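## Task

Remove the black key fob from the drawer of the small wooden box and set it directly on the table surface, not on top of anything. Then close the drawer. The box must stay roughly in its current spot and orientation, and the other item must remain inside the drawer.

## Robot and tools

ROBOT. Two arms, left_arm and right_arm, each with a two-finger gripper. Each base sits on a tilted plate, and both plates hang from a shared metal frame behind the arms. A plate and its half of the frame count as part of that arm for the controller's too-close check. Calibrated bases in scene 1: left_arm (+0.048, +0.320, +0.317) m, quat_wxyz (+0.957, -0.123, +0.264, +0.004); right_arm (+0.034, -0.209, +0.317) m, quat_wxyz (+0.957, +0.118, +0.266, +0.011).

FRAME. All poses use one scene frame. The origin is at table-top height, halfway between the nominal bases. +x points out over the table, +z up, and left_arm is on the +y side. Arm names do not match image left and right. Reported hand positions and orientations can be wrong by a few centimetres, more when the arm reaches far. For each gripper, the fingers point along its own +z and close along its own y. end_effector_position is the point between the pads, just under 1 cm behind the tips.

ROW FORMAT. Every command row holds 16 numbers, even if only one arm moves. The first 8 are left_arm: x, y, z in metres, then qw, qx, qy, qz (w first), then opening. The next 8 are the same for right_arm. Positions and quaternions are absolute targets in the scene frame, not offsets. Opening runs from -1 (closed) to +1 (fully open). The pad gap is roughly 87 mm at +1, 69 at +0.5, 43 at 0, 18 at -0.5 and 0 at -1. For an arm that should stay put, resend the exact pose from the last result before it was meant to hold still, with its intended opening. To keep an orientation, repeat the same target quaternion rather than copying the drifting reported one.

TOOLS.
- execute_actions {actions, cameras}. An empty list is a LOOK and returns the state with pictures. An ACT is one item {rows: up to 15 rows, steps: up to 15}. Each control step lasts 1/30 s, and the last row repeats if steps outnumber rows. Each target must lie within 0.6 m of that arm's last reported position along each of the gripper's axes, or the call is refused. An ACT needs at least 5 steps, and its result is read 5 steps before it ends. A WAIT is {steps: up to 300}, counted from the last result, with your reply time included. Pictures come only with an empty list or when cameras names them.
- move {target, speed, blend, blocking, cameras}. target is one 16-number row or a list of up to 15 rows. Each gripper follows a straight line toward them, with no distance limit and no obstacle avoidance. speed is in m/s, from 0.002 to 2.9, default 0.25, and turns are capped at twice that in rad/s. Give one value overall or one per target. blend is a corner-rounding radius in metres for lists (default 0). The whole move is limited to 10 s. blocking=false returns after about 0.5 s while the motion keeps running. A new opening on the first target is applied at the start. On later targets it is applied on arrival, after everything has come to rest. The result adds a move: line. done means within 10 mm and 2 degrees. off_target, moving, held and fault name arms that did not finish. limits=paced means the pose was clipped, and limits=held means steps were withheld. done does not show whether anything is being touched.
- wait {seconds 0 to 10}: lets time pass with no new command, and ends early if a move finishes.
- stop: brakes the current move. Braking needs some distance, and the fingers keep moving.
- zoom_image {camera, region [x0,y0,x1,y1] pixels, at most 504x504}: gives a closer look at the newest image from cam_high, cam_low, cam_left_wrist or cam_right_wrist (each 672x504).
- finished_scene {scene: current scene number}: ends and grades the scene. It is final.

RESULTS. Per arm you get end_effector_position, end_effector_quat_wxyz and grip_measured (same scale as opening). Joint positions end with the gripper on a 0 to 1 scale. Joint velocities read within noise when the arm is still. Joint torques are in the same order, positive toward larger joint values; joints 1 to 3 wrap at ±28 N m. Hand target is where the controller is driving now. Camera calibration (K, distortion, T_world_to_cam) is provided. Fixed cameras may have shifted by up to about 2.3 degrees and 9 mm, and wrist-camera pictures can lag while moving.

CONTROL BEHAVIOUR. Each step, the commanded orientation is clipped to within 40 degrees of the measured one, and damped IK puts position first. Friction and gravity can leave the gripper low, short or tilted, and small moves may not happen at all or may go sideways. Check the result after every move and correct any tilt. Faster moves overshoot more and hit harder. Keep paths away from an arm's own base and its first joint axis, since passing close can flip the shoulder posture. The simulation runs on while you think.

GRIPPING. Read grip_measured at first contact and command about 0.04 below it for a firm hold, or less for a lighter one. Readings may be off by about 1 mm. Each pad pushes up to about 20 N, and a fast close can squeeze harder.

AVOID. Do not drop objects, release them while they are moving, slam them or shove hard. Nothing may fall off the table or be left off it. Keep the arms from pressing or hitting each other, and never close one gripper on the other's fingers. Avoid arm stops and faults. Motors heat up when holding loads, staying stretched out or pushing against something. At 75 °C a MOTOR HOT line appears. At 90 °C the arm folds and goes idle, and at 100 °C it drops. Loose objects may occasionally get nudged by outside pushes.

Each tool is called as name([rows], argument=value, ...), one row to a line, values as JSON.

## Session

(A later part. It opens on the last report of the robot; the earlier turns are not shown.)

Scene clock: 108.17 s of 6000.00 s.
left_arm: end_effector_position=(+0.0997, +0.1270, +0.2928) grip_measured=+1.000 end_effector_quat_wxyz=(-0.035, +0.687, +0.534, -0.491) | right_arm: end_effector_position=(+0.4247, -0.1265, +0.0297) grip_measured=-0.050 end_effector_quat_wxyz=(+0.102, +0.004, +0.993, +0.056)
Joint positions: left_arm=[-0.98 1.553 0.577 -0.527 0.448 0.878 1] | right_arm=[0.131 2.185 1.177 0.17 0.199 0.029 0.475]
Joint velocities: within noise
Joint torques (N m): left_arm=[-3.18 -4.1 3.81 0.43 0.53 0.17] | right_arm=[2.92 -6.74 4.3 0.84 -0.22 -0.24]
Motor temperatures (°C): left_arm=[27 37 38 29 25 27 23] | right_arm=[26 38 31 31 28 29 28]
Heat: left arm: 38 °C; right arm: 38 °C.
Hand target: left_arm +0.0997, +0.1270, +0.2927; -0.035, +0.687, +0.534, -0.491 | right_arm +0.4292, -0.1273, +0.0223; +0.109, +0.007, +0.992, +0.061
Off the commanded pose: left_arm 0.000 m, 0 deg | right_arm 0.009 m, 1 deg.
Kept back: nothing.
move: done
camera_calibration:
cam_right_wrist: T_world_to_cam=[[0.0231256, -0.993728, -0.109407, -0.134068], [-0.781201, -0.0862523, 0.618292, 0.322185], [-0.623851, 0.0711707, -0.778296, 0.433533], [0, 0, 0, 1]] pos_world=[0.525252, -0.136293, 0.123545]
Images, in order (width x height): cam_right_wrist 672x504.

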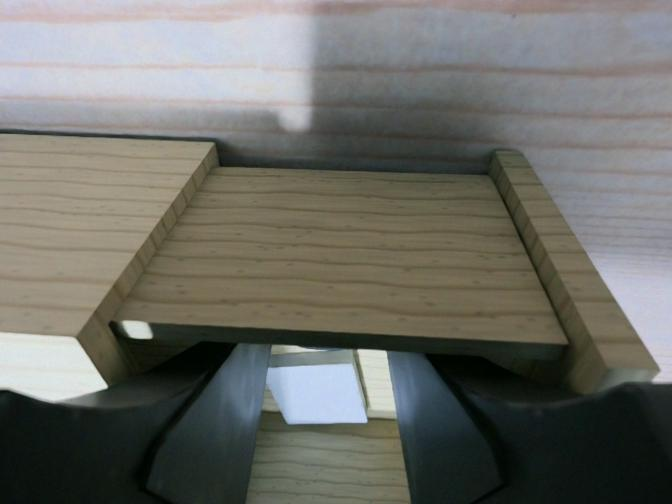

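move(target=[0.0997,0.1270,0.2928,-0.035,0.687,0.534,-0.491,1, 0.4290,-0.1272,0.0195,0.1096,0.0067,0.9921,0.0607,-0.12], speed=0.05, cameras=["cam_right_wrist"])

move(target=[0.0997,0.1270,0.2928,-0.035,0.687,0.534,-0.491,1, 0.4290,-0.1272,0.0195,0.1096,0.0067,0.9921,0.0607,-0.22], speed=0.05, cameras=["cam_right_wrist","cam_low"])

zoom_image(camera="cam_right_wrist", region=[180, 130, 560, 414])

Scene clock: 109.13 s of 6000.00 s.
left_arm: end_effector_position=(+0.0997, +0.1270, +0.2928) grip_measured=+1.000 end_effector_quat_wxyz=(-0.035, +0.687, +0.534, -0.491) | right_arm: end_effector_position=(+0.4251, -0.1258, +0.0281) grip_measured=-0.120 end_effector_quat_wxyz=(+0.103, +0.004, +0.993, +0.058)
Joint positions: left_arm=[-0.98 1.553 0.577 -0.527 0.448 0.878 1] | right_arm=[0.13 2.191 1.179 0.177 0.195 0.026 0.44]
Joint velocities: within noise
Joint torques (N m): left_arm=[-3.23 -4.05 3.81 0.43 0.53 0.18] | right_arm=[2.82 -6.53 4.38 0.84 -0.2 -0.23]
Motor temperatures (°C): left_arm=[27 37 38 29 25 27 23] | right_arm=[26 38 31 31 28 29 28]
Heat: left arm: 38 °C; right arm: 38 °C.
Hand target: left_arm +0.0997, +0.1270, +0.2927; -0.035, +0.687, +0.534, -0.491 | right_arm +0.4287, -0.1273, +0.0199; +0.110, +0.007, +0.992, +0.061
Off the commanded pose: left_arm 0.000 m, 0 deg | right_arm 0.010 m, 1 deg.
Kept back: nothing.
move: done
camera_calibration:
cam_right_wrist: T_world_to_cam=[[0.0254059, -0.993308, -0.112662, -0.134361], [-0.782874, -0.0898524, 0.615658, 0.323838], [-0.621661, 0.0725592, -0.779918, 0.431775], [0, 0, 0, 1]] pos_world=[0.525355, -0.135693, 0.122239]
Images, in order (width x height): cam_right_wrist 672x504.

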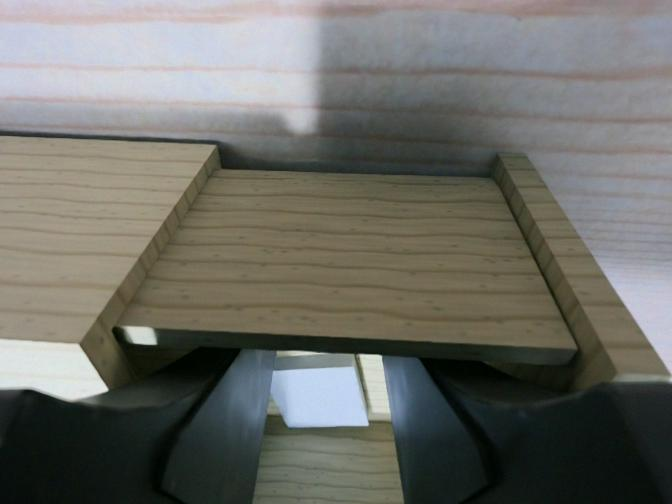

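Scene clock: 109.83 s of 6000.00 s.
left_arm: end_effector_position=(+0.0997, +0.1270, +0.2928) grip_measured=+1.000 end_effector_quat_wxyz=(-0.035, +0.687, +0.534, -0.491) | right_arm: end_effector_position=(+0.4251, -0.1258, +0.0281) grip_measured=-0.169 end_effector_quat_wxyz=(+0.103, +0.004, +0.993, +0.058)
Joint positions: left_arm=[-0.98 1.553 0.577 -0.527 0.448 0.878 1] | right_arm=[0.13 2.191 1.179 0.177 0.195 0.026 0.416]
Joint velocities: within noise
Joint torques (N m): left_arm=[-3.19 -4.08 3.78 0.43 0.53 0.19] | right_arm=[2.81 -6.52 4.38 0.82 -0.21 -0.24]
Motor temperatures (°C): left_arm=[27 37 38 29 25 27 23] | right_arm=[26 38 31 31 28 29 28]
Heat: left arm: 38 °C; right arm: 38 °C.
Hand target: left_arm +0.0997, +0.1270, +0.2927; -0.035, +0.687, +0.534, -0.491 | right_arm +0.4287, -0.1273, +0.0199; +0.110, +0.007, +0.992, +0.061
Off the commanded pose: left_arm 0.000 m, 0 deg | right_arm 0.010 m, 1 deg.
Kept back: nothing.
move: done
camera_calibration:
cam_right_wrist: T_world_to_cam=[[0.0254059, -0.993308, -0.112662, -0.134361], [-0.782874, -0.0898524, 0.615658, 0.323838], [-0.621661, 0.0725592, -0.779918, 0.431775], [0, 0, 0, 1]] pos_world=[0.525355, -0.135693, 0.122239]
Images, in order (width x height): cam_low 672x504, cam_right_wrist 672x504.

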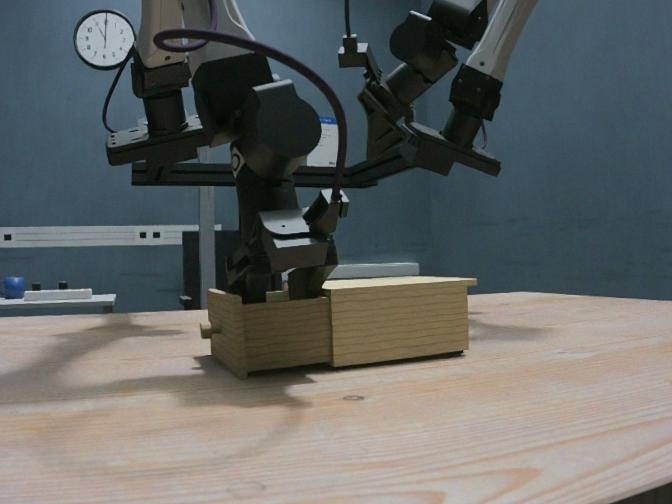

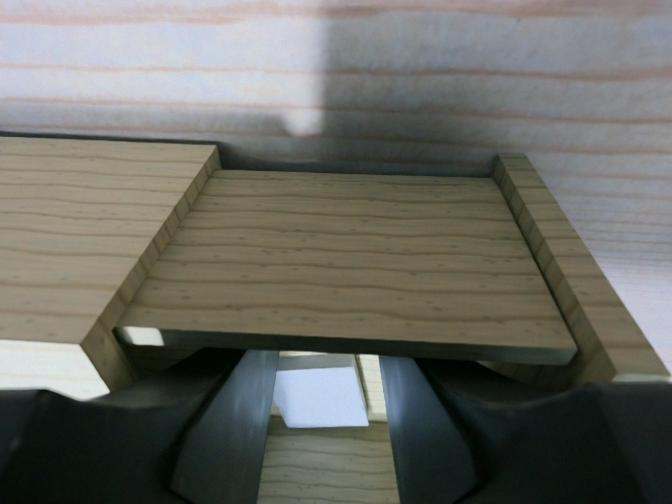

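Scaled by 1.326 from the camera's 672x504 image, which has a finer 960x720 frame.

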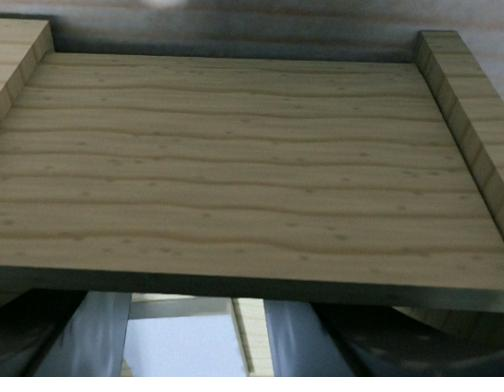

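move(target=[0.0997,0.1270,0.2928,-0.035,0.687,0.534,-0.491,1, 0.4360,-0.1272,0.060,0.1096,0.0067,0.9921,0.0607,-0.23], speed=0.08, cameras=["cam_right_wrist","cam_low"])

zoom_image(camera="cam_low", region=[180, 200, 500, 400])

Scene clock: 111.20 s of 6000.00 s.
left_arm: end_effector_position=(+0.0997, +0.1270, +0.2928) grip_measured=+1.000 end_effector_quat_wxyz=(-0.035, +0.687, +0.534, -0.491) | right_arm: end_effector_position=(+0.4229, -0.1305, +0.0436) grip_measured=-0.169 end_effector_quat_wxyz=(+0.091, +0.003, +0.994, +0.057)
Joint positions: left_arm=[-0.98 1.553 0.577 -0.527 0.448 0.878 1] | right_arm=[0.13 2.135 1.167 0.108 0.195 0.032 0.416]
Joint velocities: within noise
Joint torques (N m): left_arm=[-3.19 -4.07 3.75 0.43 0.53 0.18] | right_arm=[5.7 -12.25 2.3 0.48 -0.02 -0.05]
Motor temperatures (°C): left_arm=[27 37 38 29 25 27 23] | right_arm=[26 38 31 31 28 29 28]
Heat: left arm: 38 °C; right arm: 38 °C.
Hand target: left_arm +0.0997, +0.1270, +0.2927; -0.035, +0.687, +0.534, -0.491 | right_arm +0.4359, -0.1271, +0.0594; +0.110, +0.007, +0.992, +0.061
Off the commanded pose: left_arm 0.000 m, 0 deg | right_arm 0.021 m, 2 deg.
Kept back: nothing.
move: off_target (right_arm)
camera_calibration:
cam_right_wrist: T_world_to_cam=[[0.024573, -0.993323, -0.112721, -0.13685], [-0.767049, -0.0910452, 0.635096, 0.304581], [-0.641118, 0.0708563, -0.764165, 0.450163], [0, 0, 0, 1]] pos_world=[0.525599, -0.140102, 0.135134]
Images, in order (width x height): cam_low 672x504, cam_right_wrist 672x504.

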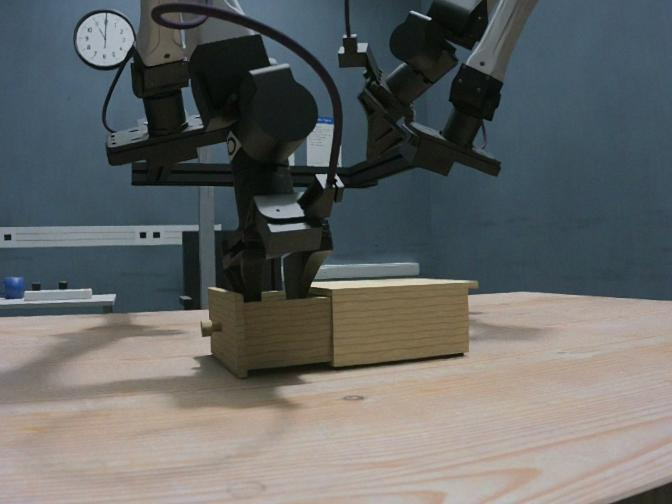

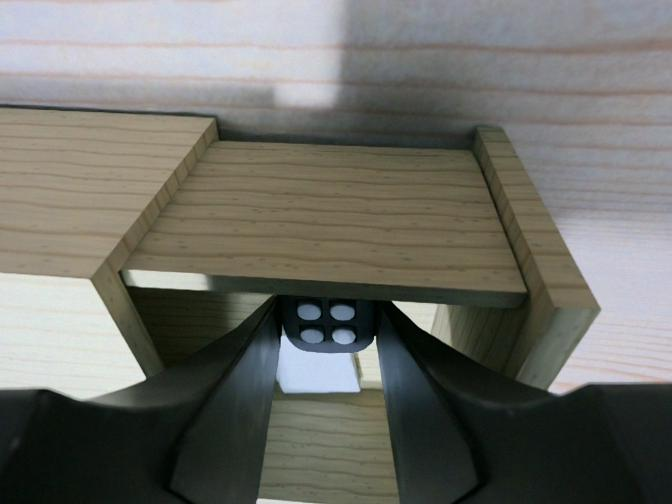

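Scaled by 1.575 from the camera's 672x504 image, which has a finer 960x720 frame.

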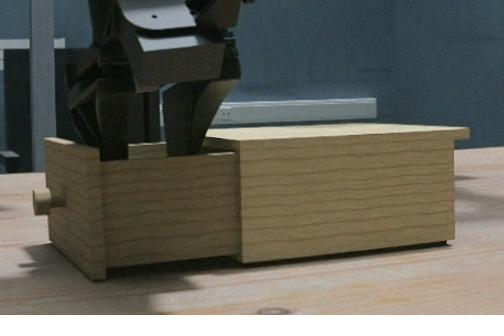

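move([
  [0.0997,0.1270,0.2928,-0.035,0.687,0.534,-0.491,1, 0.4420,-0.1285,0.150,0.1096,0.0067,0.9921,0.0607,-0.23],
  [0.0997,0.1270,0.2928,-0.035,0.687,0.534,-0.491,1, 0.4350,-0.285,0.120,0.1096,0.0067,0.9921,0.0607,-0.23],
  [0.0997,0.1270,0.2928,-0.035,0.687,0.534,-0.491,1, 0.4350,-0.285,0.045,0.1096,0.0067,0.9921,0.0607,-0.23],
], speed=[0.12,0.2,0.15], blend=[0.03,0.03,0], cameras=["cam_right_wrist","cam_low","cam_high"])

Scene clock: 114.37 s of 6000.00 s.
left_arm: end_effector_position=(+0.0997, +0.1270, +0.2928) grip_measured=+1.000 end_effector_quat_wxyz=(-0.035, +0.687, +0.534, -0.491) | right_arm: end_effector_position=(+0.4280, -0.2815, +0.0490) grip_measured=-0.169 end_effector_quat_wxyz=(+0.098, +0.009, +0.993, +0.060)
Joint positions: left_arm=[-0.98 1.553 0.577 -0.527 0.448 0.878 1] | right_arm=[-0.245 2.024 1.175 0.022 -0.062 -0.239 0.416]
Joint velocities: within noise
Joint torques (N m): left_arm=[-3.21 -4.1 3.75 0.42 0.53 0.17] | right_arm=[0.62 -7.77 5 0.68 -0.19 -0.29]
Motor temperatures (°C): left_arm=[27 37 38 29 25 27 23] | right_arm=[26 39 31 31 28 29 29]
Heat: left arm: 38 °C; right arm: 39 °C.
Hand target: left_arm +0.0997, +0.1270, +0.2927; -0.035, +0.687, +0.534, -0.491 | right_arm +0.4348, -0.2850, +0.0453; +0.109, +0.007, +0.992, +0.061
Off the commanded pose: left_arm 0.000 m, 0 deg | right_arm 0.009 m, 1 deg.
Kept back: nothing.
move: done
camera_calibration:
cam_right_wrist: T_world_to_cam=[[0.01526, -0.992808, -0.118737, -0.281969], [-0.776524, -0.0865776, 0.624111, 0.297061], [-0.629903, 0.0826784, -0.772261, 0.467163], [0, 0, 0, 1]] pos_world=[0.529245, -0.292847, 0.141892]
Images, in order (width x height): cam_high 672x504, cam_low 672x504, cam_right_wrist 672x504.

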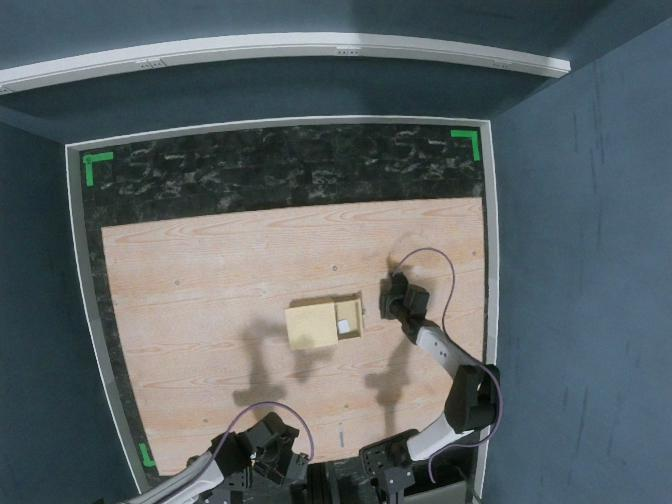

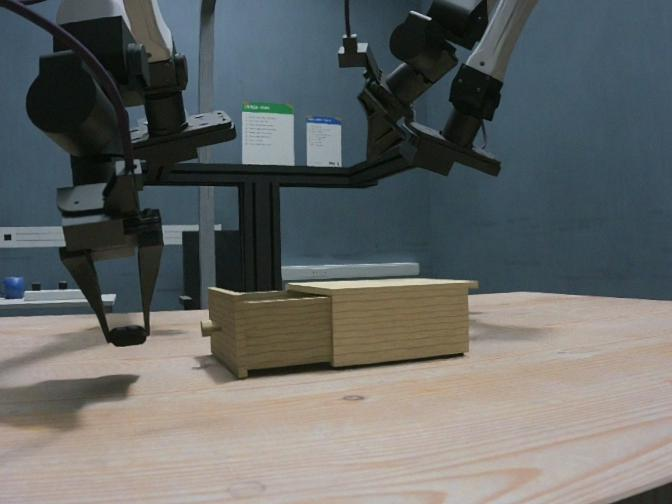

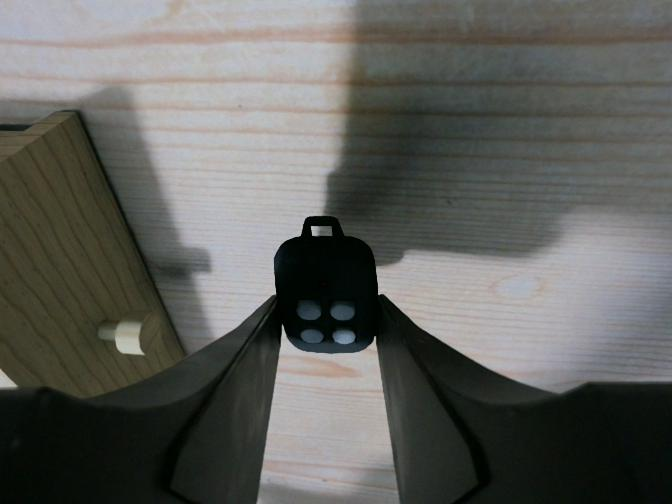

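move([
  [0.0997,0.1270,0.2928,-0.035,0.687,0.534,-0.491,1, 0.4350,-0.285,0.024,0.1096,0.0060,0.9921,0.0580,-0.23],
  [0.0997,0.1270,0.2928,-0.035,0.687,0.534,-0.491,1, 0.4340,-0.285,0.0115,0.1096,0.0060,0.9921,0.0580,-0.23],
], speed=[0.1,0.03], cameras=["cam_right_wrist","cam_low"])

zoom_image(camera="cam_low", region=[40, 240, 240, 400])

Scene clock: 115.67 s of 6000.00 s.
left_arm: end_effector_position=(+0.0997, +0.1270, +0.2928) grip_measured=+1.000 end_effector_quat_wxyz=(-0.035, +0.687, +0.534, -0.491) | right_arm: end_effector_position=(+0.4281, -0.2811, +0.0170) grip_measured=-0.169 end_effector_quat_wxyz=(+0.099, +0.007, +0.993, +0.058)
Joint positions: left_arm=[-0.98 1.553 0.577 -0.527 0.448 0.878 1] | right_arm=[-0.25 2.138 1.228 0.085 -0.062 -0.245 0.416]
Joint velocities: within noise
Joint torques (N m): left_arm=[-3.19 -4.11 3.79 0.43 0.54 0.18] | right_arm=[0.69 -7.75 4.85 0.71 -0.2 -0.28]
Motor temperatures (°C): left_arm=[27 37 38 29 25 27 23] | right_arm=[26 39 31 31 28 29 29]
Heat: left arm: 38 °C; right arm: 39 °C.
Hand target: left_arm +0.0997, +0.1270, +0.2927; -0.035, +0.687, +0.534, -0.491 | right_arm +0.4338, -0.2850, +0.0118; +0.110, +0.006, +0.992, +0.058
Off the commanded pose: left_arm 0.000 m, 0 deg | right_arm 0.009 m, 1 deg.
Kept back: nothing.
move: done
camera_calibration:
cam_right_wrist: T_world_to_cam=[[0.0171839, -0.993261, -0.114614, -0.286373], [-0.777308, -0.0853714, 0.623301, 0.317857], [-0.628886, 0.0783796, -0.773537, 0.440862], [0, 0, 0, 1]] pos_world=[0.529245, -0.291862, 0.11008]
Images, in order (width x height): cam_low 672x504, cam_right_wrist 672x504.

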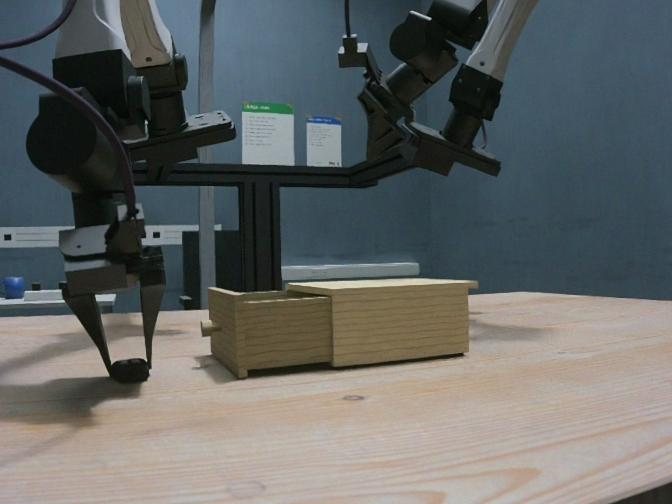

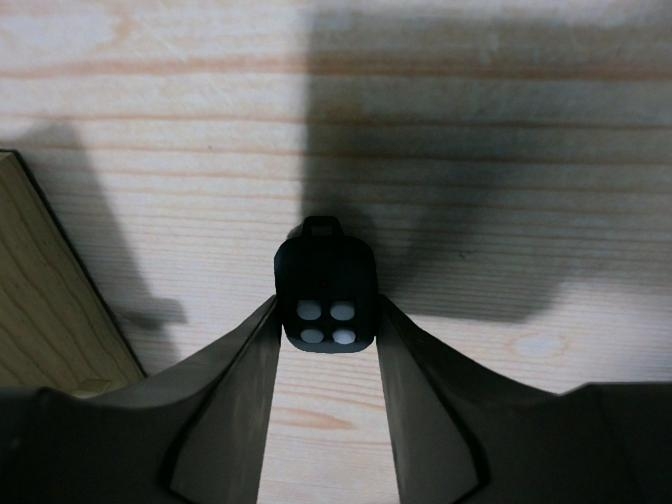

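Scaled by 2.520 from the camera's 672x504 image, which has a finer 960x720 frame.

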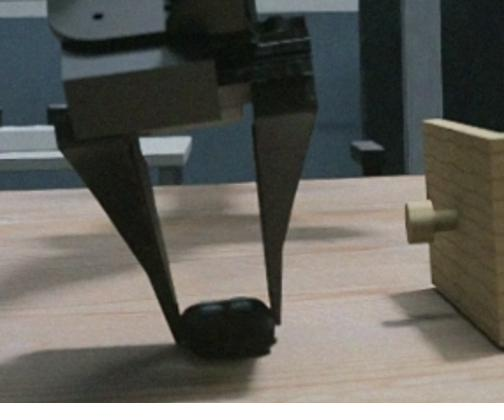

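move(target=[0.0997,0.1270,0.2928,-0.035,0.687,0.534,-0.491,1, 0.4340,-0.285,0.0065,0.1096,0.0060,0.9921,0.0580,-0.23], speed=0.02, cameras=["cam_low"])

zoom_image(camera="cam_low", region=[40, 240, 240, 400])

Scene clock: 116.60 s of 6000.00 s.
left_arm: end_effector_position=(+0.0997, +0.1270, +0.2928) grip_measured=+1.000 end_effector_quat_wxyz=(-0.035, +0.687, +0.534, -0.491) | right_arm: end_effector_position=(+0.4287, -0.2812, +0.0165) grip_measured=-0.169 end_effector_quat_wxyz=(+0.098, +0.007, +0.993, +0.058)
Joint positions: left_arm=[-0.98 1.553 0.577 -0.527 0.448 0.878 1] | right_arm=[-0.25 2.141 1.233 0.081 -0.062 -0.245 0.416]
Joint velocities: within noise
Joint torques (N m): left_arm=[-3.22 -4.08 3.77 0.43 0.53 0.18] | right_arm=[0.57 -6.54 5.11 0.85 -0.24 -0.26]
Motor temperatures (°C): left_arm=[27 37 38 29 25 27 23] | right_arm=[26 39 31 31 28 29 29]
Heat: left arm: 38 °C; right arm: 39 °C.
Hand target: left_arm +0.0997, +0.1270, +0.2927; -0.035, +0.687, +0.534, -0.491 | right_arm +0.4336, -0.2850, +0.0071; +0.109, +0.006, +0.992, +0.058
Off the commanded pose: left_arm 0.000 m, 0 deg | right_arm 0.012 m, 1 deg.
Kept back: nothing.
move: off_target (right_arm)
Images, in order (width x height): cam_low 672x504.

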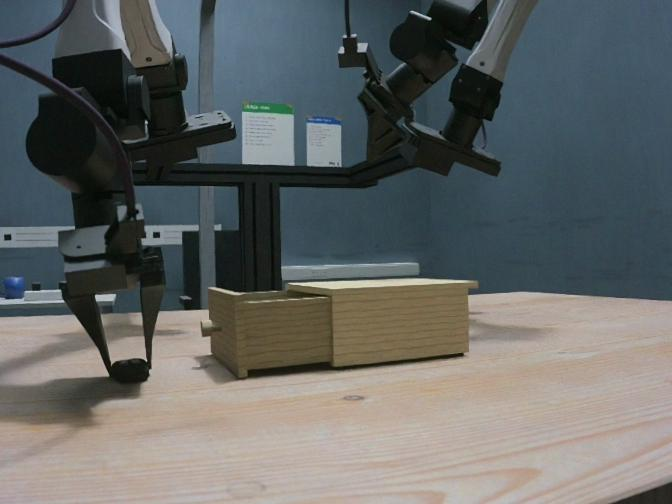

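Scaled by 2.520 from the camera's 672x504 image, which has a finer 960x720 frame.

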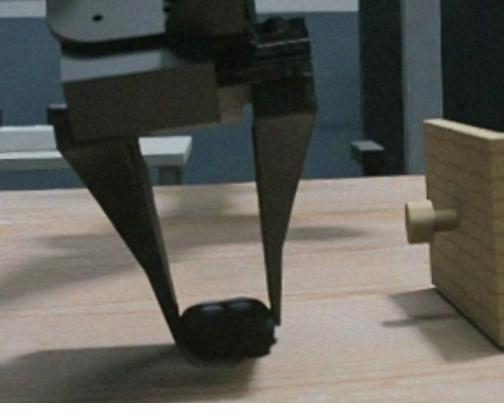

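move(target=[0.0997,0.1270,0.2928,-0.035,0.687,0.534,-0.491,1, 0.4336,-0.285,0.009,0.1096,0.0060,0.9921,0.0580,-0.13], speed=0.02, cameras=[])

move(target=[0.0997,0.1270,0.2928,-0.035,0.687,0.534,-0.491,1, 0.4336,-0.285,0.009,0.1096,0.0060,0.9921,0.0580,0.1], speed=0.05, cameras=["cam_low","cam_right_wrist"])

zoom_image(camera="cam_low", region=[40, 240, 240, 400])

Scene clock: 117.53 s of 6000.00 s.
left_arm: end_effector_position=(+0.0997, +0.1270, +0.2928) grip_measured=+1.000 end_effector_quat_wxyz=(-0.035, +0.687, +0.534, -0.491) | right_arm: end_effector_position=(+0.4285, -0.2806, +0.0166) grip_measured=-0.130 end_effector_quat_wxyz=(+0.098, +0.007, +0.993, +0.060)
Joint positions: left_arm=[-0.98 1.553 0.577 -0.527 0.448 0.878 1] | right_arm=[-0.25 2.141 1.233 0.08 -0.066 -0.245 0.435]
Joint velocities: within noise
Joint torques (N m): left_arm=[-3.19 -4.08 3.78 0.43 0.54 0.19] | right_arm=[0.59 -7.23 4.38 0.8 -0.2 -0.26]
Motor temperatures (°C): left_arm=[27 37 38 29 25 27 23] | right_arm=[26 39 31 31 28 29 29]
Heat: left arm: 38 °C; right arm: 39 °C.
Hand target: left_arm +0.0997, +0.1270, +0.2927; -0.035, +0.687, +0.534, -0.491 | right_arm +0.4333, -0.2850, +0.0094; +0.109, +0.006, +0.992, +0.058
Off the commanded pose: left_arm 0.000 m, 0 deg | right_arm 0.010 m, 1 deg.
Kept back: nothing.
move: done
No camera images: "cameras" was empty.

Scene clock: 118.23 s of 6000.00 s.
left_arm: end_effector_position=(+0.0997, +0.1270, +0.2928) grip_measured=+1.000 end_effector_quat_wxyz=(-0.035, +0.687, +0.534, -0.491) | right_arm: end_effector_position=(+0.4278, -0.2779, +0.0169) grip_measured=+0.099 end_effector_quat_wxyz=(+0.097, +0.008, +0.993, +0.067)
Joint positions: left_arm=[-0.98 1.553 0.577 -0.527 0.448 0.878 1] | right_arm=[-0.25 2.141 1.234 0.073 -0.079 -0.244 0.55]
Joint velocities: within noise
Joint torques (N m): left_arm=[-3.25 -4.07 3.77 0.42 0.53 0.18] | right_arm=[0.68 -7.21 4.42 0.85 -0.09 -0.27]
Motor temperatures (°C): left_arm=[27 37 38 29 25 27 23] | right_arm=[26 39 31 31 28 29 29]
Heat: left arm: 38 °C; right arm: 39 °C.
Hand target: left_arm +0.0997, +0.1270, +0.2927; -0.035, +0.687, +0.534, -0.491 | right_arm +0.4332, -0.2850, +0.0096; +0.109, +0.006, +0.992, +0.058
Off the commanded pose: left_arm 0.000 m, 0 deg | right_arm 0.012 m, 2 deg.
Kept back: nothing.
move: off_target (right_arm)
camera_calibration:
cam_right_wrist: T_world_to_cam=[[0.0186716, -0.99095, -0.132929, -0.282843], [-0.77479, -0.0983736, 0.624518, 0.313244], [-0.631943, 0.0913315, -0.769615, 0.445222], [0, 0, 0, 1]] pos_world=[0.529334, -0.290131, 0.109425]
Images, in order (width x height): cam_low 672x504, cam_right_wrist 672x504.

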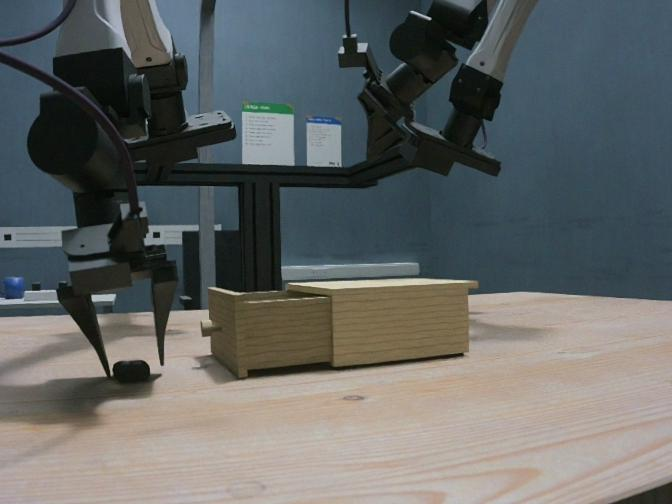

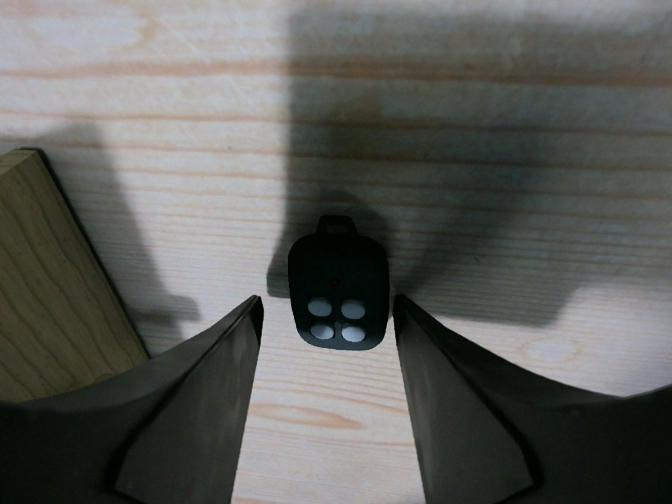

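Scaled by 2.520 from the camera's 672x504 image, which has a finer 960x720 frame.

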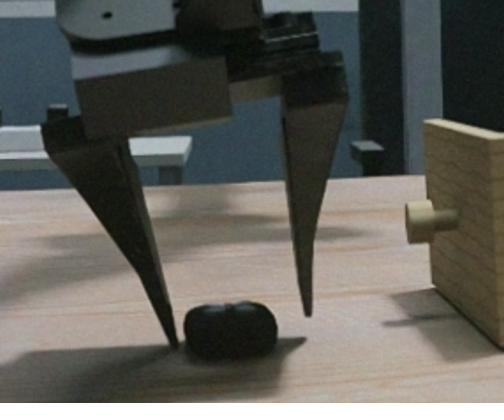

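move([
  [0.0997,0.1270,0.2928,-0.035,0.687,0.534,-0.491,1, 0.4380,-0.2850,0.060,0.1096,0.0060,0.9921,0.0580,0.15],
  [0.0997,0.1270,0.2928,-0.035,0.687,0.534,-0.491,1, 0.4250,-0.2500,0.120,0.1887,0.0282,0.9708,0.1451,0.15],
], speed=[0.06,0.15], blend=[0.01,0], cameras=["cam_high","cam_low","cam_right_wrist"])

zoom_image(camera="cam_high", region=[270, 280, 430, 370])

Scene clock: 121.77 s of 6000.00 s.
left_arm: end_effector_position=(+0.0997, +0.1270, +0.2928) grip_measured=+1.000 end_effector_quat_wxyz=(-0.035, +0.687, +0.534, -0.491) | right_arm: end_effector_position=(+0.4096, -0.2473, +0.1062) grip_measured=+0.150 end_effector_quat_wxyz=(+0.159, +0.027, +0.976, +0.145)
Joint positions: left_arm=[-0.98 1.553 0.577 -0.527 0.448 0.878 1] | right_arm=[-0.249 1.775 0.897 0.138 -0.257 -0.181 0.575]
Joint velocities: within noise
Joint torques (N m): left_arm=[-3.21 -4.11 3.79 0.43 0.53 0.18] | right_arm=[1.13 -11.23 2.76 0.83 -0.3 -0.1]
Motor temperatures (°C): left_arm=[27 37 38 29 25 27 23] | right_arm=[26 39 31 31 28 29 28]
Heat: left arm: 38 °C; right arm: 39 °C.
Hand target: left_arm +0.0997, +0.1270, +0.2927; -0.035, +0.687, +0.534, -0.491 | right_arm +0.4247, -0.2500, +0.1197; +0.188, +0.028, +0.971, +0.145
Off the commanded pose: left_arm 0.000 m, 0 deg | right_arm 0.021 m, 4 deg.
Kept back: nothing.
move: off_target (right_arm)
camera_calibration:
cam_right_wrist: T_world_to_cam=[[0.0132102, -0.957573, -0.287886, -0.213429], [-0.849513, -0.162606, 0.501884, 0.274196], [-0.527403, 0.237933, -0.815619, 0.497936], [0, 0, 0, 1]] pos_world=[0.498366, -0.278264, 0.207068]
Images, in order (width x height): cam_high 672x504, cam_low 672x504, cam_right_wrist 672x504.

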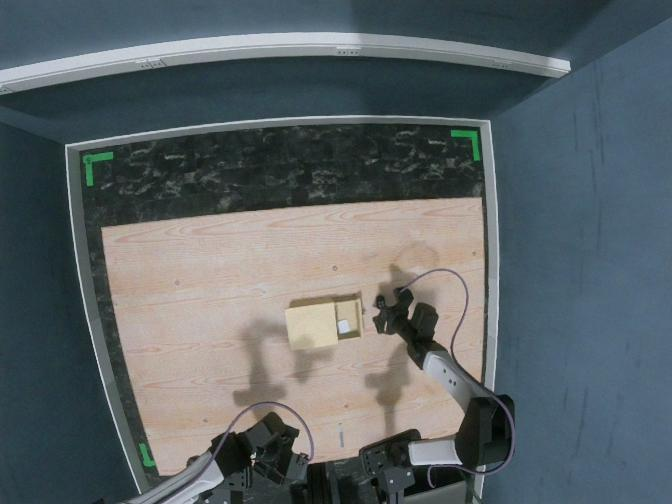

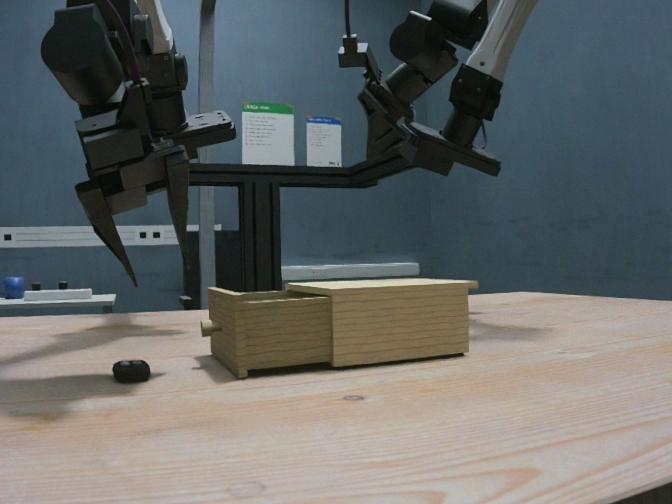

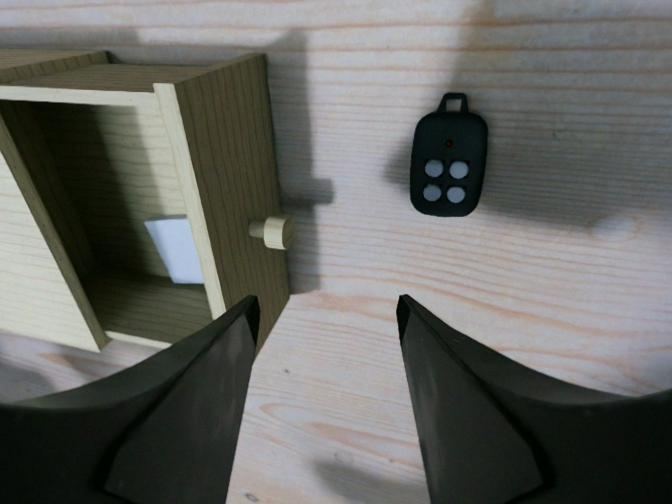

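Scaled by 3.150 from the camera's 672x504 image, which has a finer 960x720 frame.

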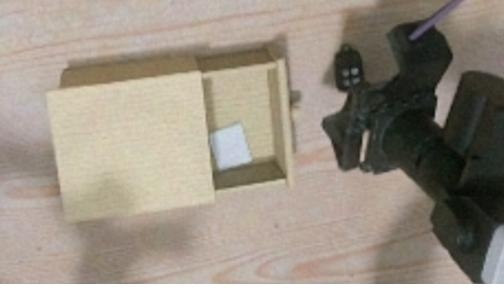

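move([
  [0.0997,0.1270,0.2928,-0.035,0.687,0.534,-0.491,1, 0.4080,-0.2420,0.100,0.1887,0.0282,0.9708,0.1451,-1],
  [0.0997,0.1270,0.2928,-0.035,0.687,0.534,-0.491,1, 0.4035,-0.2390,0.033,0.1887,0.0282,0.9708,0.1451,-1],
], speed=[0.1,0.12], cameras=["cam_low","cam_right_wrist"])

zoom_image(camera="cam_right_wrist", region=[100, 130, 500, 430])

Scene clock: 124.20 s of 6000.00 s.
left_arm: end_effector_position=(+0.0997, +0.1270, +0.2928) grip_measured=+1.000 end_effector_quat_wxyz=(-0.035, +0.687, +0.534, -0.491) | right_arm: end_effector_position=(+0.3971, -0.2349, +0.0366) grip_measured=-0.973 end_effector_quat_wxyz=(+0.177, +0.027, +0.973, +0.146)
Joint positions: left_arm=[-0.98 1.553 0.577 -0.527 0.448 0.878 1] | right_arm=[-0.249 2.047 0.893 0.451 -0.266 -0.177 0.013]
Joint velocities: within noise
Joint torques (N m): left_arm=[-3.21 -4.1 3.75 0.43 0.54 0.18] | right_arm=[0.5 -6.53 3.14 0.9 -0.32 -0.19]
Motor temperatures (°C): left_arm=[27 37 38 29 25 27 23] | right_arm=[26 39 31 31 28 29 28]
Heat: left arm: 38 °C; right arm: 39 °C.
Hand target: left_arm +0.0997, +0.1270, +0.2927; -0.035, +0.687, +0.534, -0.491 | right_arm +0.4033, -0.2391, +0.0332; +0.189, +0.028, +0.971, +0.145
Off the commanded pose: left_arm 0.000 m, 0 deg | right_arm 0.008 m, 1 deg.
Kept back: nothing.
move: done
camera_calibration:
cam_right_wrist: T_world_to_cam=[[0.0188062, -0.957557, -0.28763, -0.223619], [-0.868801, -0.158022, 0.469269, 0.310426], [-0.494804, 0.241068, -0.834898, 0.420087], [0, 0, 0, 1]] pos_world=[0.481765, -0.266343, 0.140737]
Images, in order (width x height): cam_low 672x504, cam_right_wrist 672x504.

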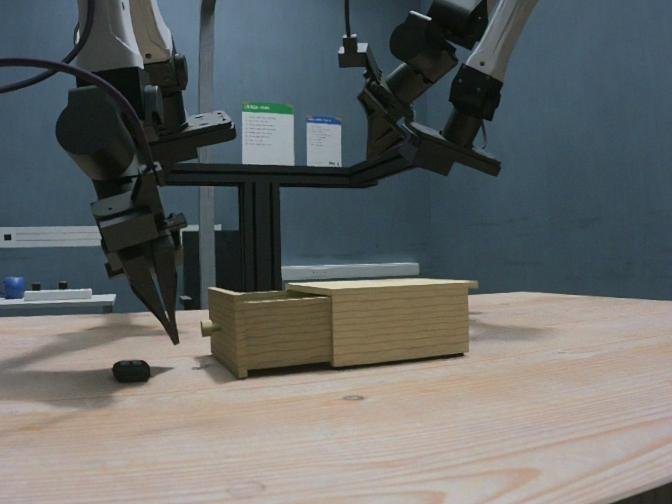

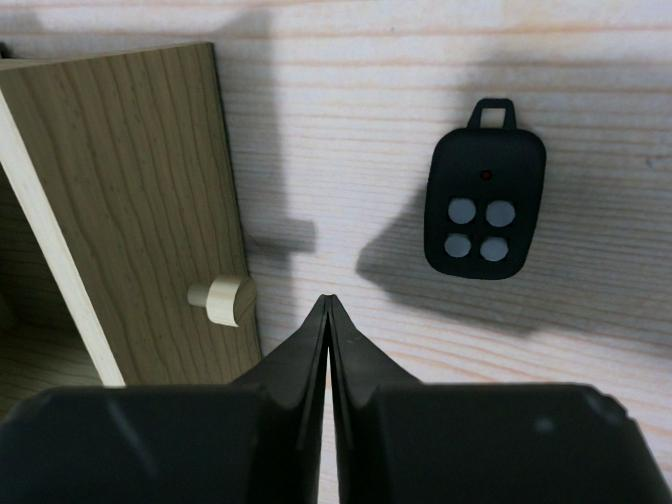

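Scaled by 1.260 from the camera's 672x504 image, which has a finer 960x720 frame.

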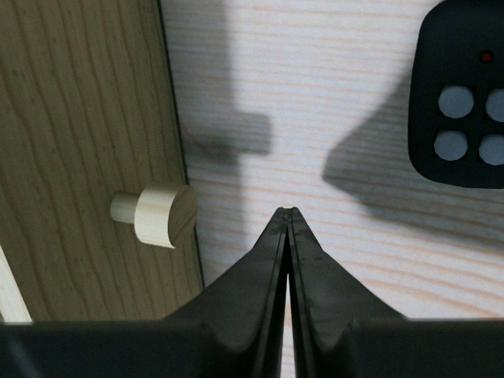

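move(target=[0.0997,0.1270,0.2928,-0.035,0.687,0.534,-0.491,1, 0.4020,-0.1600,0.033,0.1887,0.0282,0.9708,0.1451,-1], speed=0.06, cameras=["cam_high","cam_low","cam_right_wrist"])

zoom_image(camera="cam_high", region=[270, 280, 430, 370])

Scene clock: 126.27 s of 6000.00 s.
left_arm: end_effector_position=(+0.0997, +0.1270, +0.2928) grip_measured=+1.000 end_effector_quat_wxyz=(-0.035, +0.687, +0.534, -0.491) | right_arm: end_effector_position=(+0.4070, -0.1858, +0.0342) grip_measured=-0.973 end_effector_quat_wxyz=(+0.192, +0.030, +0.975, +0.109)
Joint positions: left_arm=[-0.98 1.553 0.577 -0.527 0.448 0.878 1] | right_arm=[-0.074 2.087 0.87 0.572 -0.06 -0.072 0.013]
Joint velocities: within noise
Joint torques (N m): left_arm=[-3.21 -4 3.7 0.42 0.54 0.18] | right_arm=[5.53 -6.02 0.81 0.98 -0.61 0.15]
Motor temperatures (°C): left_arm=[27 37 38 29 25 27 23] | right_arm=[26 39 30 31 28 29 28]
Heat: left arm: 38 °C; right arm: 39 °C.
Hand target: left_arm +0.0997, +0.1270, +0.2927; -0.035, +0.687, +0.534, -0.491 | right_arm +0.4013, -0.1608, +0.0339; +0.188, +0.028, +0.971, +0.145
Off the commanded pose: left_arm 0.000 m, 0 deg | right_arm 0.026 m, 4 deg.
Kept back: nothing.
move: off_target (right_arm)
camera_calibration:
cam_right_wrist: T_world_to_cam=[[0.00309475, -0.976167, -0.217, -0.176997], [-0.88316, -0.104456, 0.457294, 0.34406], [-0.469062, 0.190231, -0.862434, 0.392199], [0, 0, 0, 1]] pos_world=[0.488373, -0.211447, 0.142501]
Images, in order (width x height): cam_high 672x504, cam_low 672x504, cam_right_wrist 672x504.

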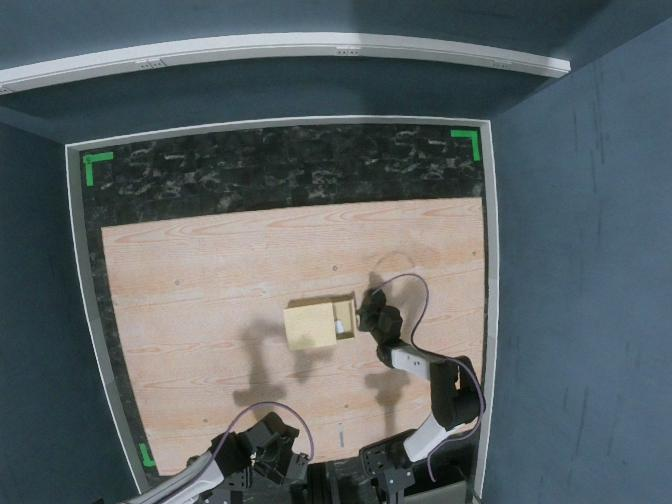

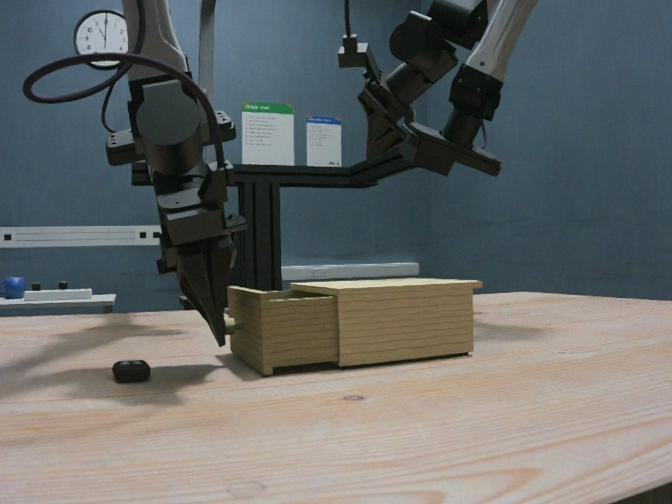

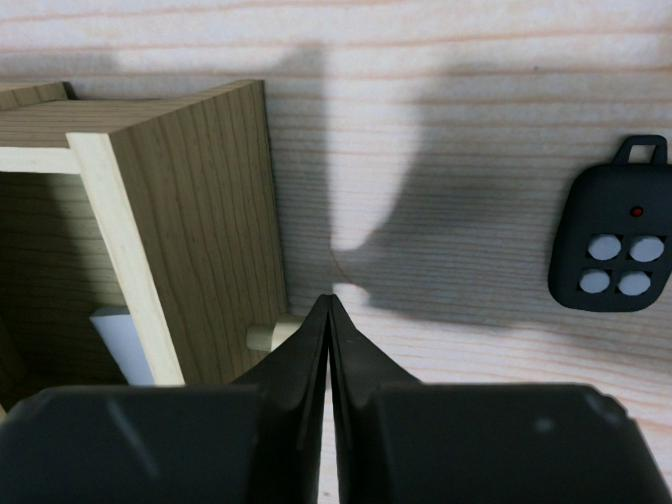

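Scaled by 3.150 from the camera's 672x504 image, which has a finer 960x720 frame.

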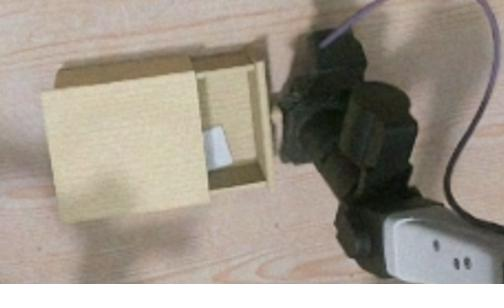

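move(target=[0.0997,0.1270,0.2928,-0.035,0.687,0.534,-0.491,1, 0.3950,-0.1250,0.033,0.1887,0.0282,0.9708,0.1451,-1], speed=0.06, cameras=["cam_high","cam_low","cam_right_wrist"])

zoom_image(camera="cam_high", region=[270, 280, 430, 370])

Scene clock: 127.73 s of 6000.00 s.
left_arm: end_effector_position=(+0.0997, +0.1270, +0.2928) grip_measured=+1.000 end_effector_quat_wxyz=(-0.035, +0.687, +0.534, -0.491) | right_arm: end_effector_position=(+0.4008, -0.1504, +0.0333) grip_measured=-0.973 end_effector_quat_wxyz=(+0.192, +0.031, +0.975, +0.109)
Joint positions: left_arm=[-0.98 1.553 0.577 -0.527 0.448 0.878 1] | right_arm=[0.023 2.123 0.854 0.626 0.018 -0.011 0.013]
Joint velocities: within noise
Joint torques (N m): left_arm=[-3.22 -4.07 3.75 0.42 0.53 0.18] | right_arm=[6.02 -5.86 0.69 1.03 -0.6 0.13]
Motor temperatures (°C): left_arm=[27 37 38 29 25 27 23] | right_arm=[26 39 30 31 28 29 28]
Heat: left arm: 38 °C; right arm: 39 °C.
Hand target: left_arm +0.0997, +0.1270, +0.2927; -0.035, +0.687, +0.534, -0.491 | right_arm +0.3943, -0.1258, +0.0339; +0.188, +0.028, +0.971, +0.145
Off the commanded pose: left_arm 0.000 m, 0 deg | right_arm 0.026 m, 4 deg.
Kept back: nothing.
move: off_target (right_arm)
camera_calibration:
cam_right_wrist: T_world_to_cam=[[0.000698374, -0.976022, -0.217672, -0.141525], [-0.883263, -0.102663, 0.4575, 0.343013], [-0.468877, 0.191942, -0.862156, 0.381993], [0, 0, 0, 1]] pos_world=[0.482178, -0.176238, 0.141603]
Images, in order (width x height): cam_high 672x504, cam_low 672x504, cam_right_wrist 672x504.

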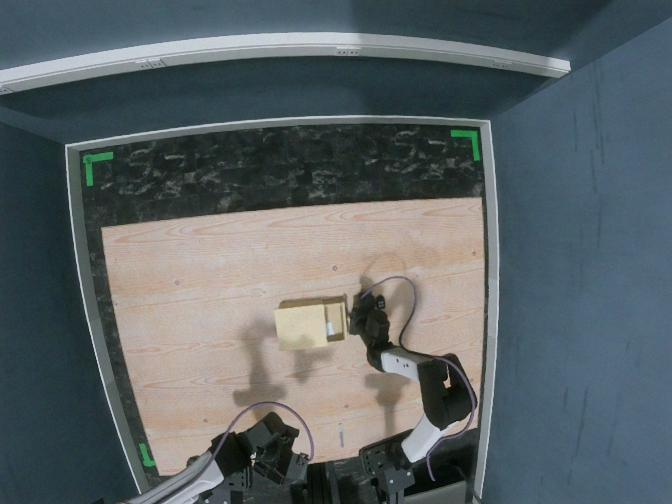

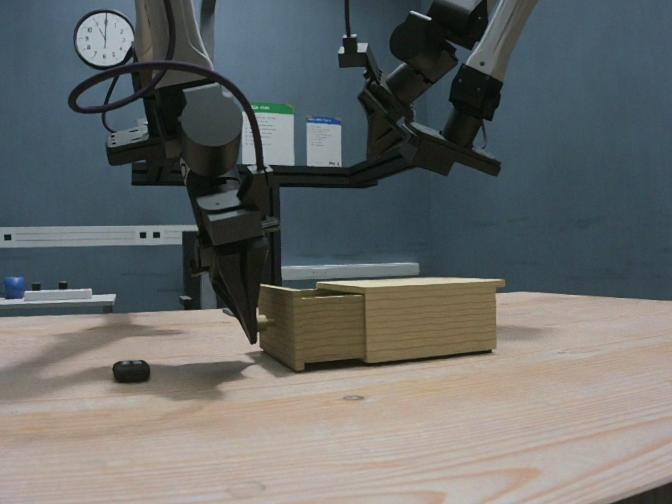

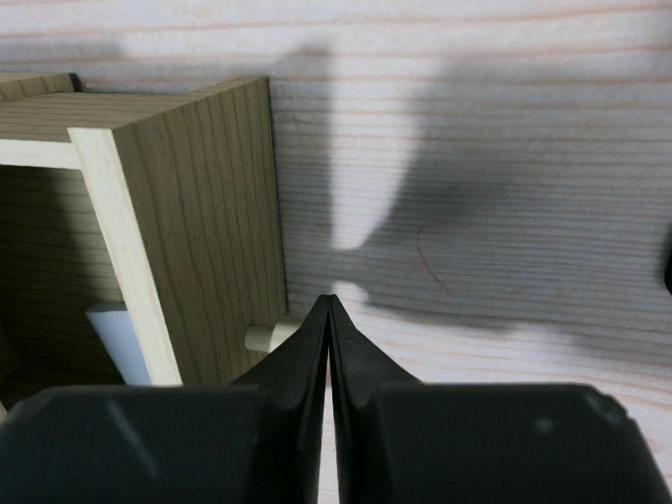

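Scaled by 3.150 from the camera's 672x504 image, which has a finer 960x720 frame.

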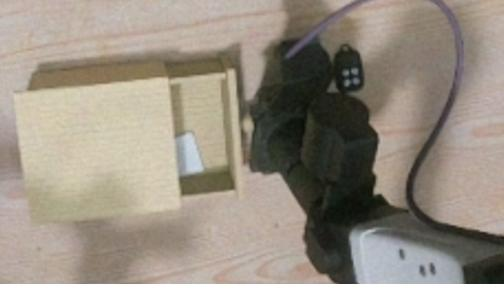

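zoom_image(camera="cam_high", region=[265, 285, 365, 360])

Scaled by 5.040 from the camera's 672x504 image, which has a finer 960x720 frame.

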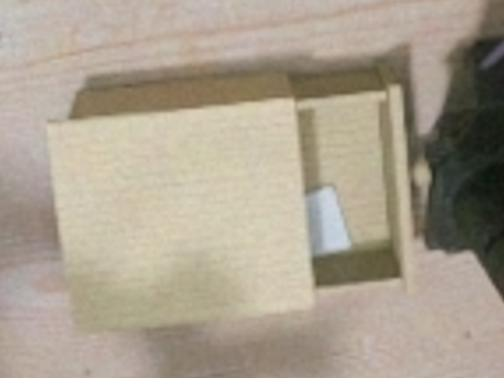

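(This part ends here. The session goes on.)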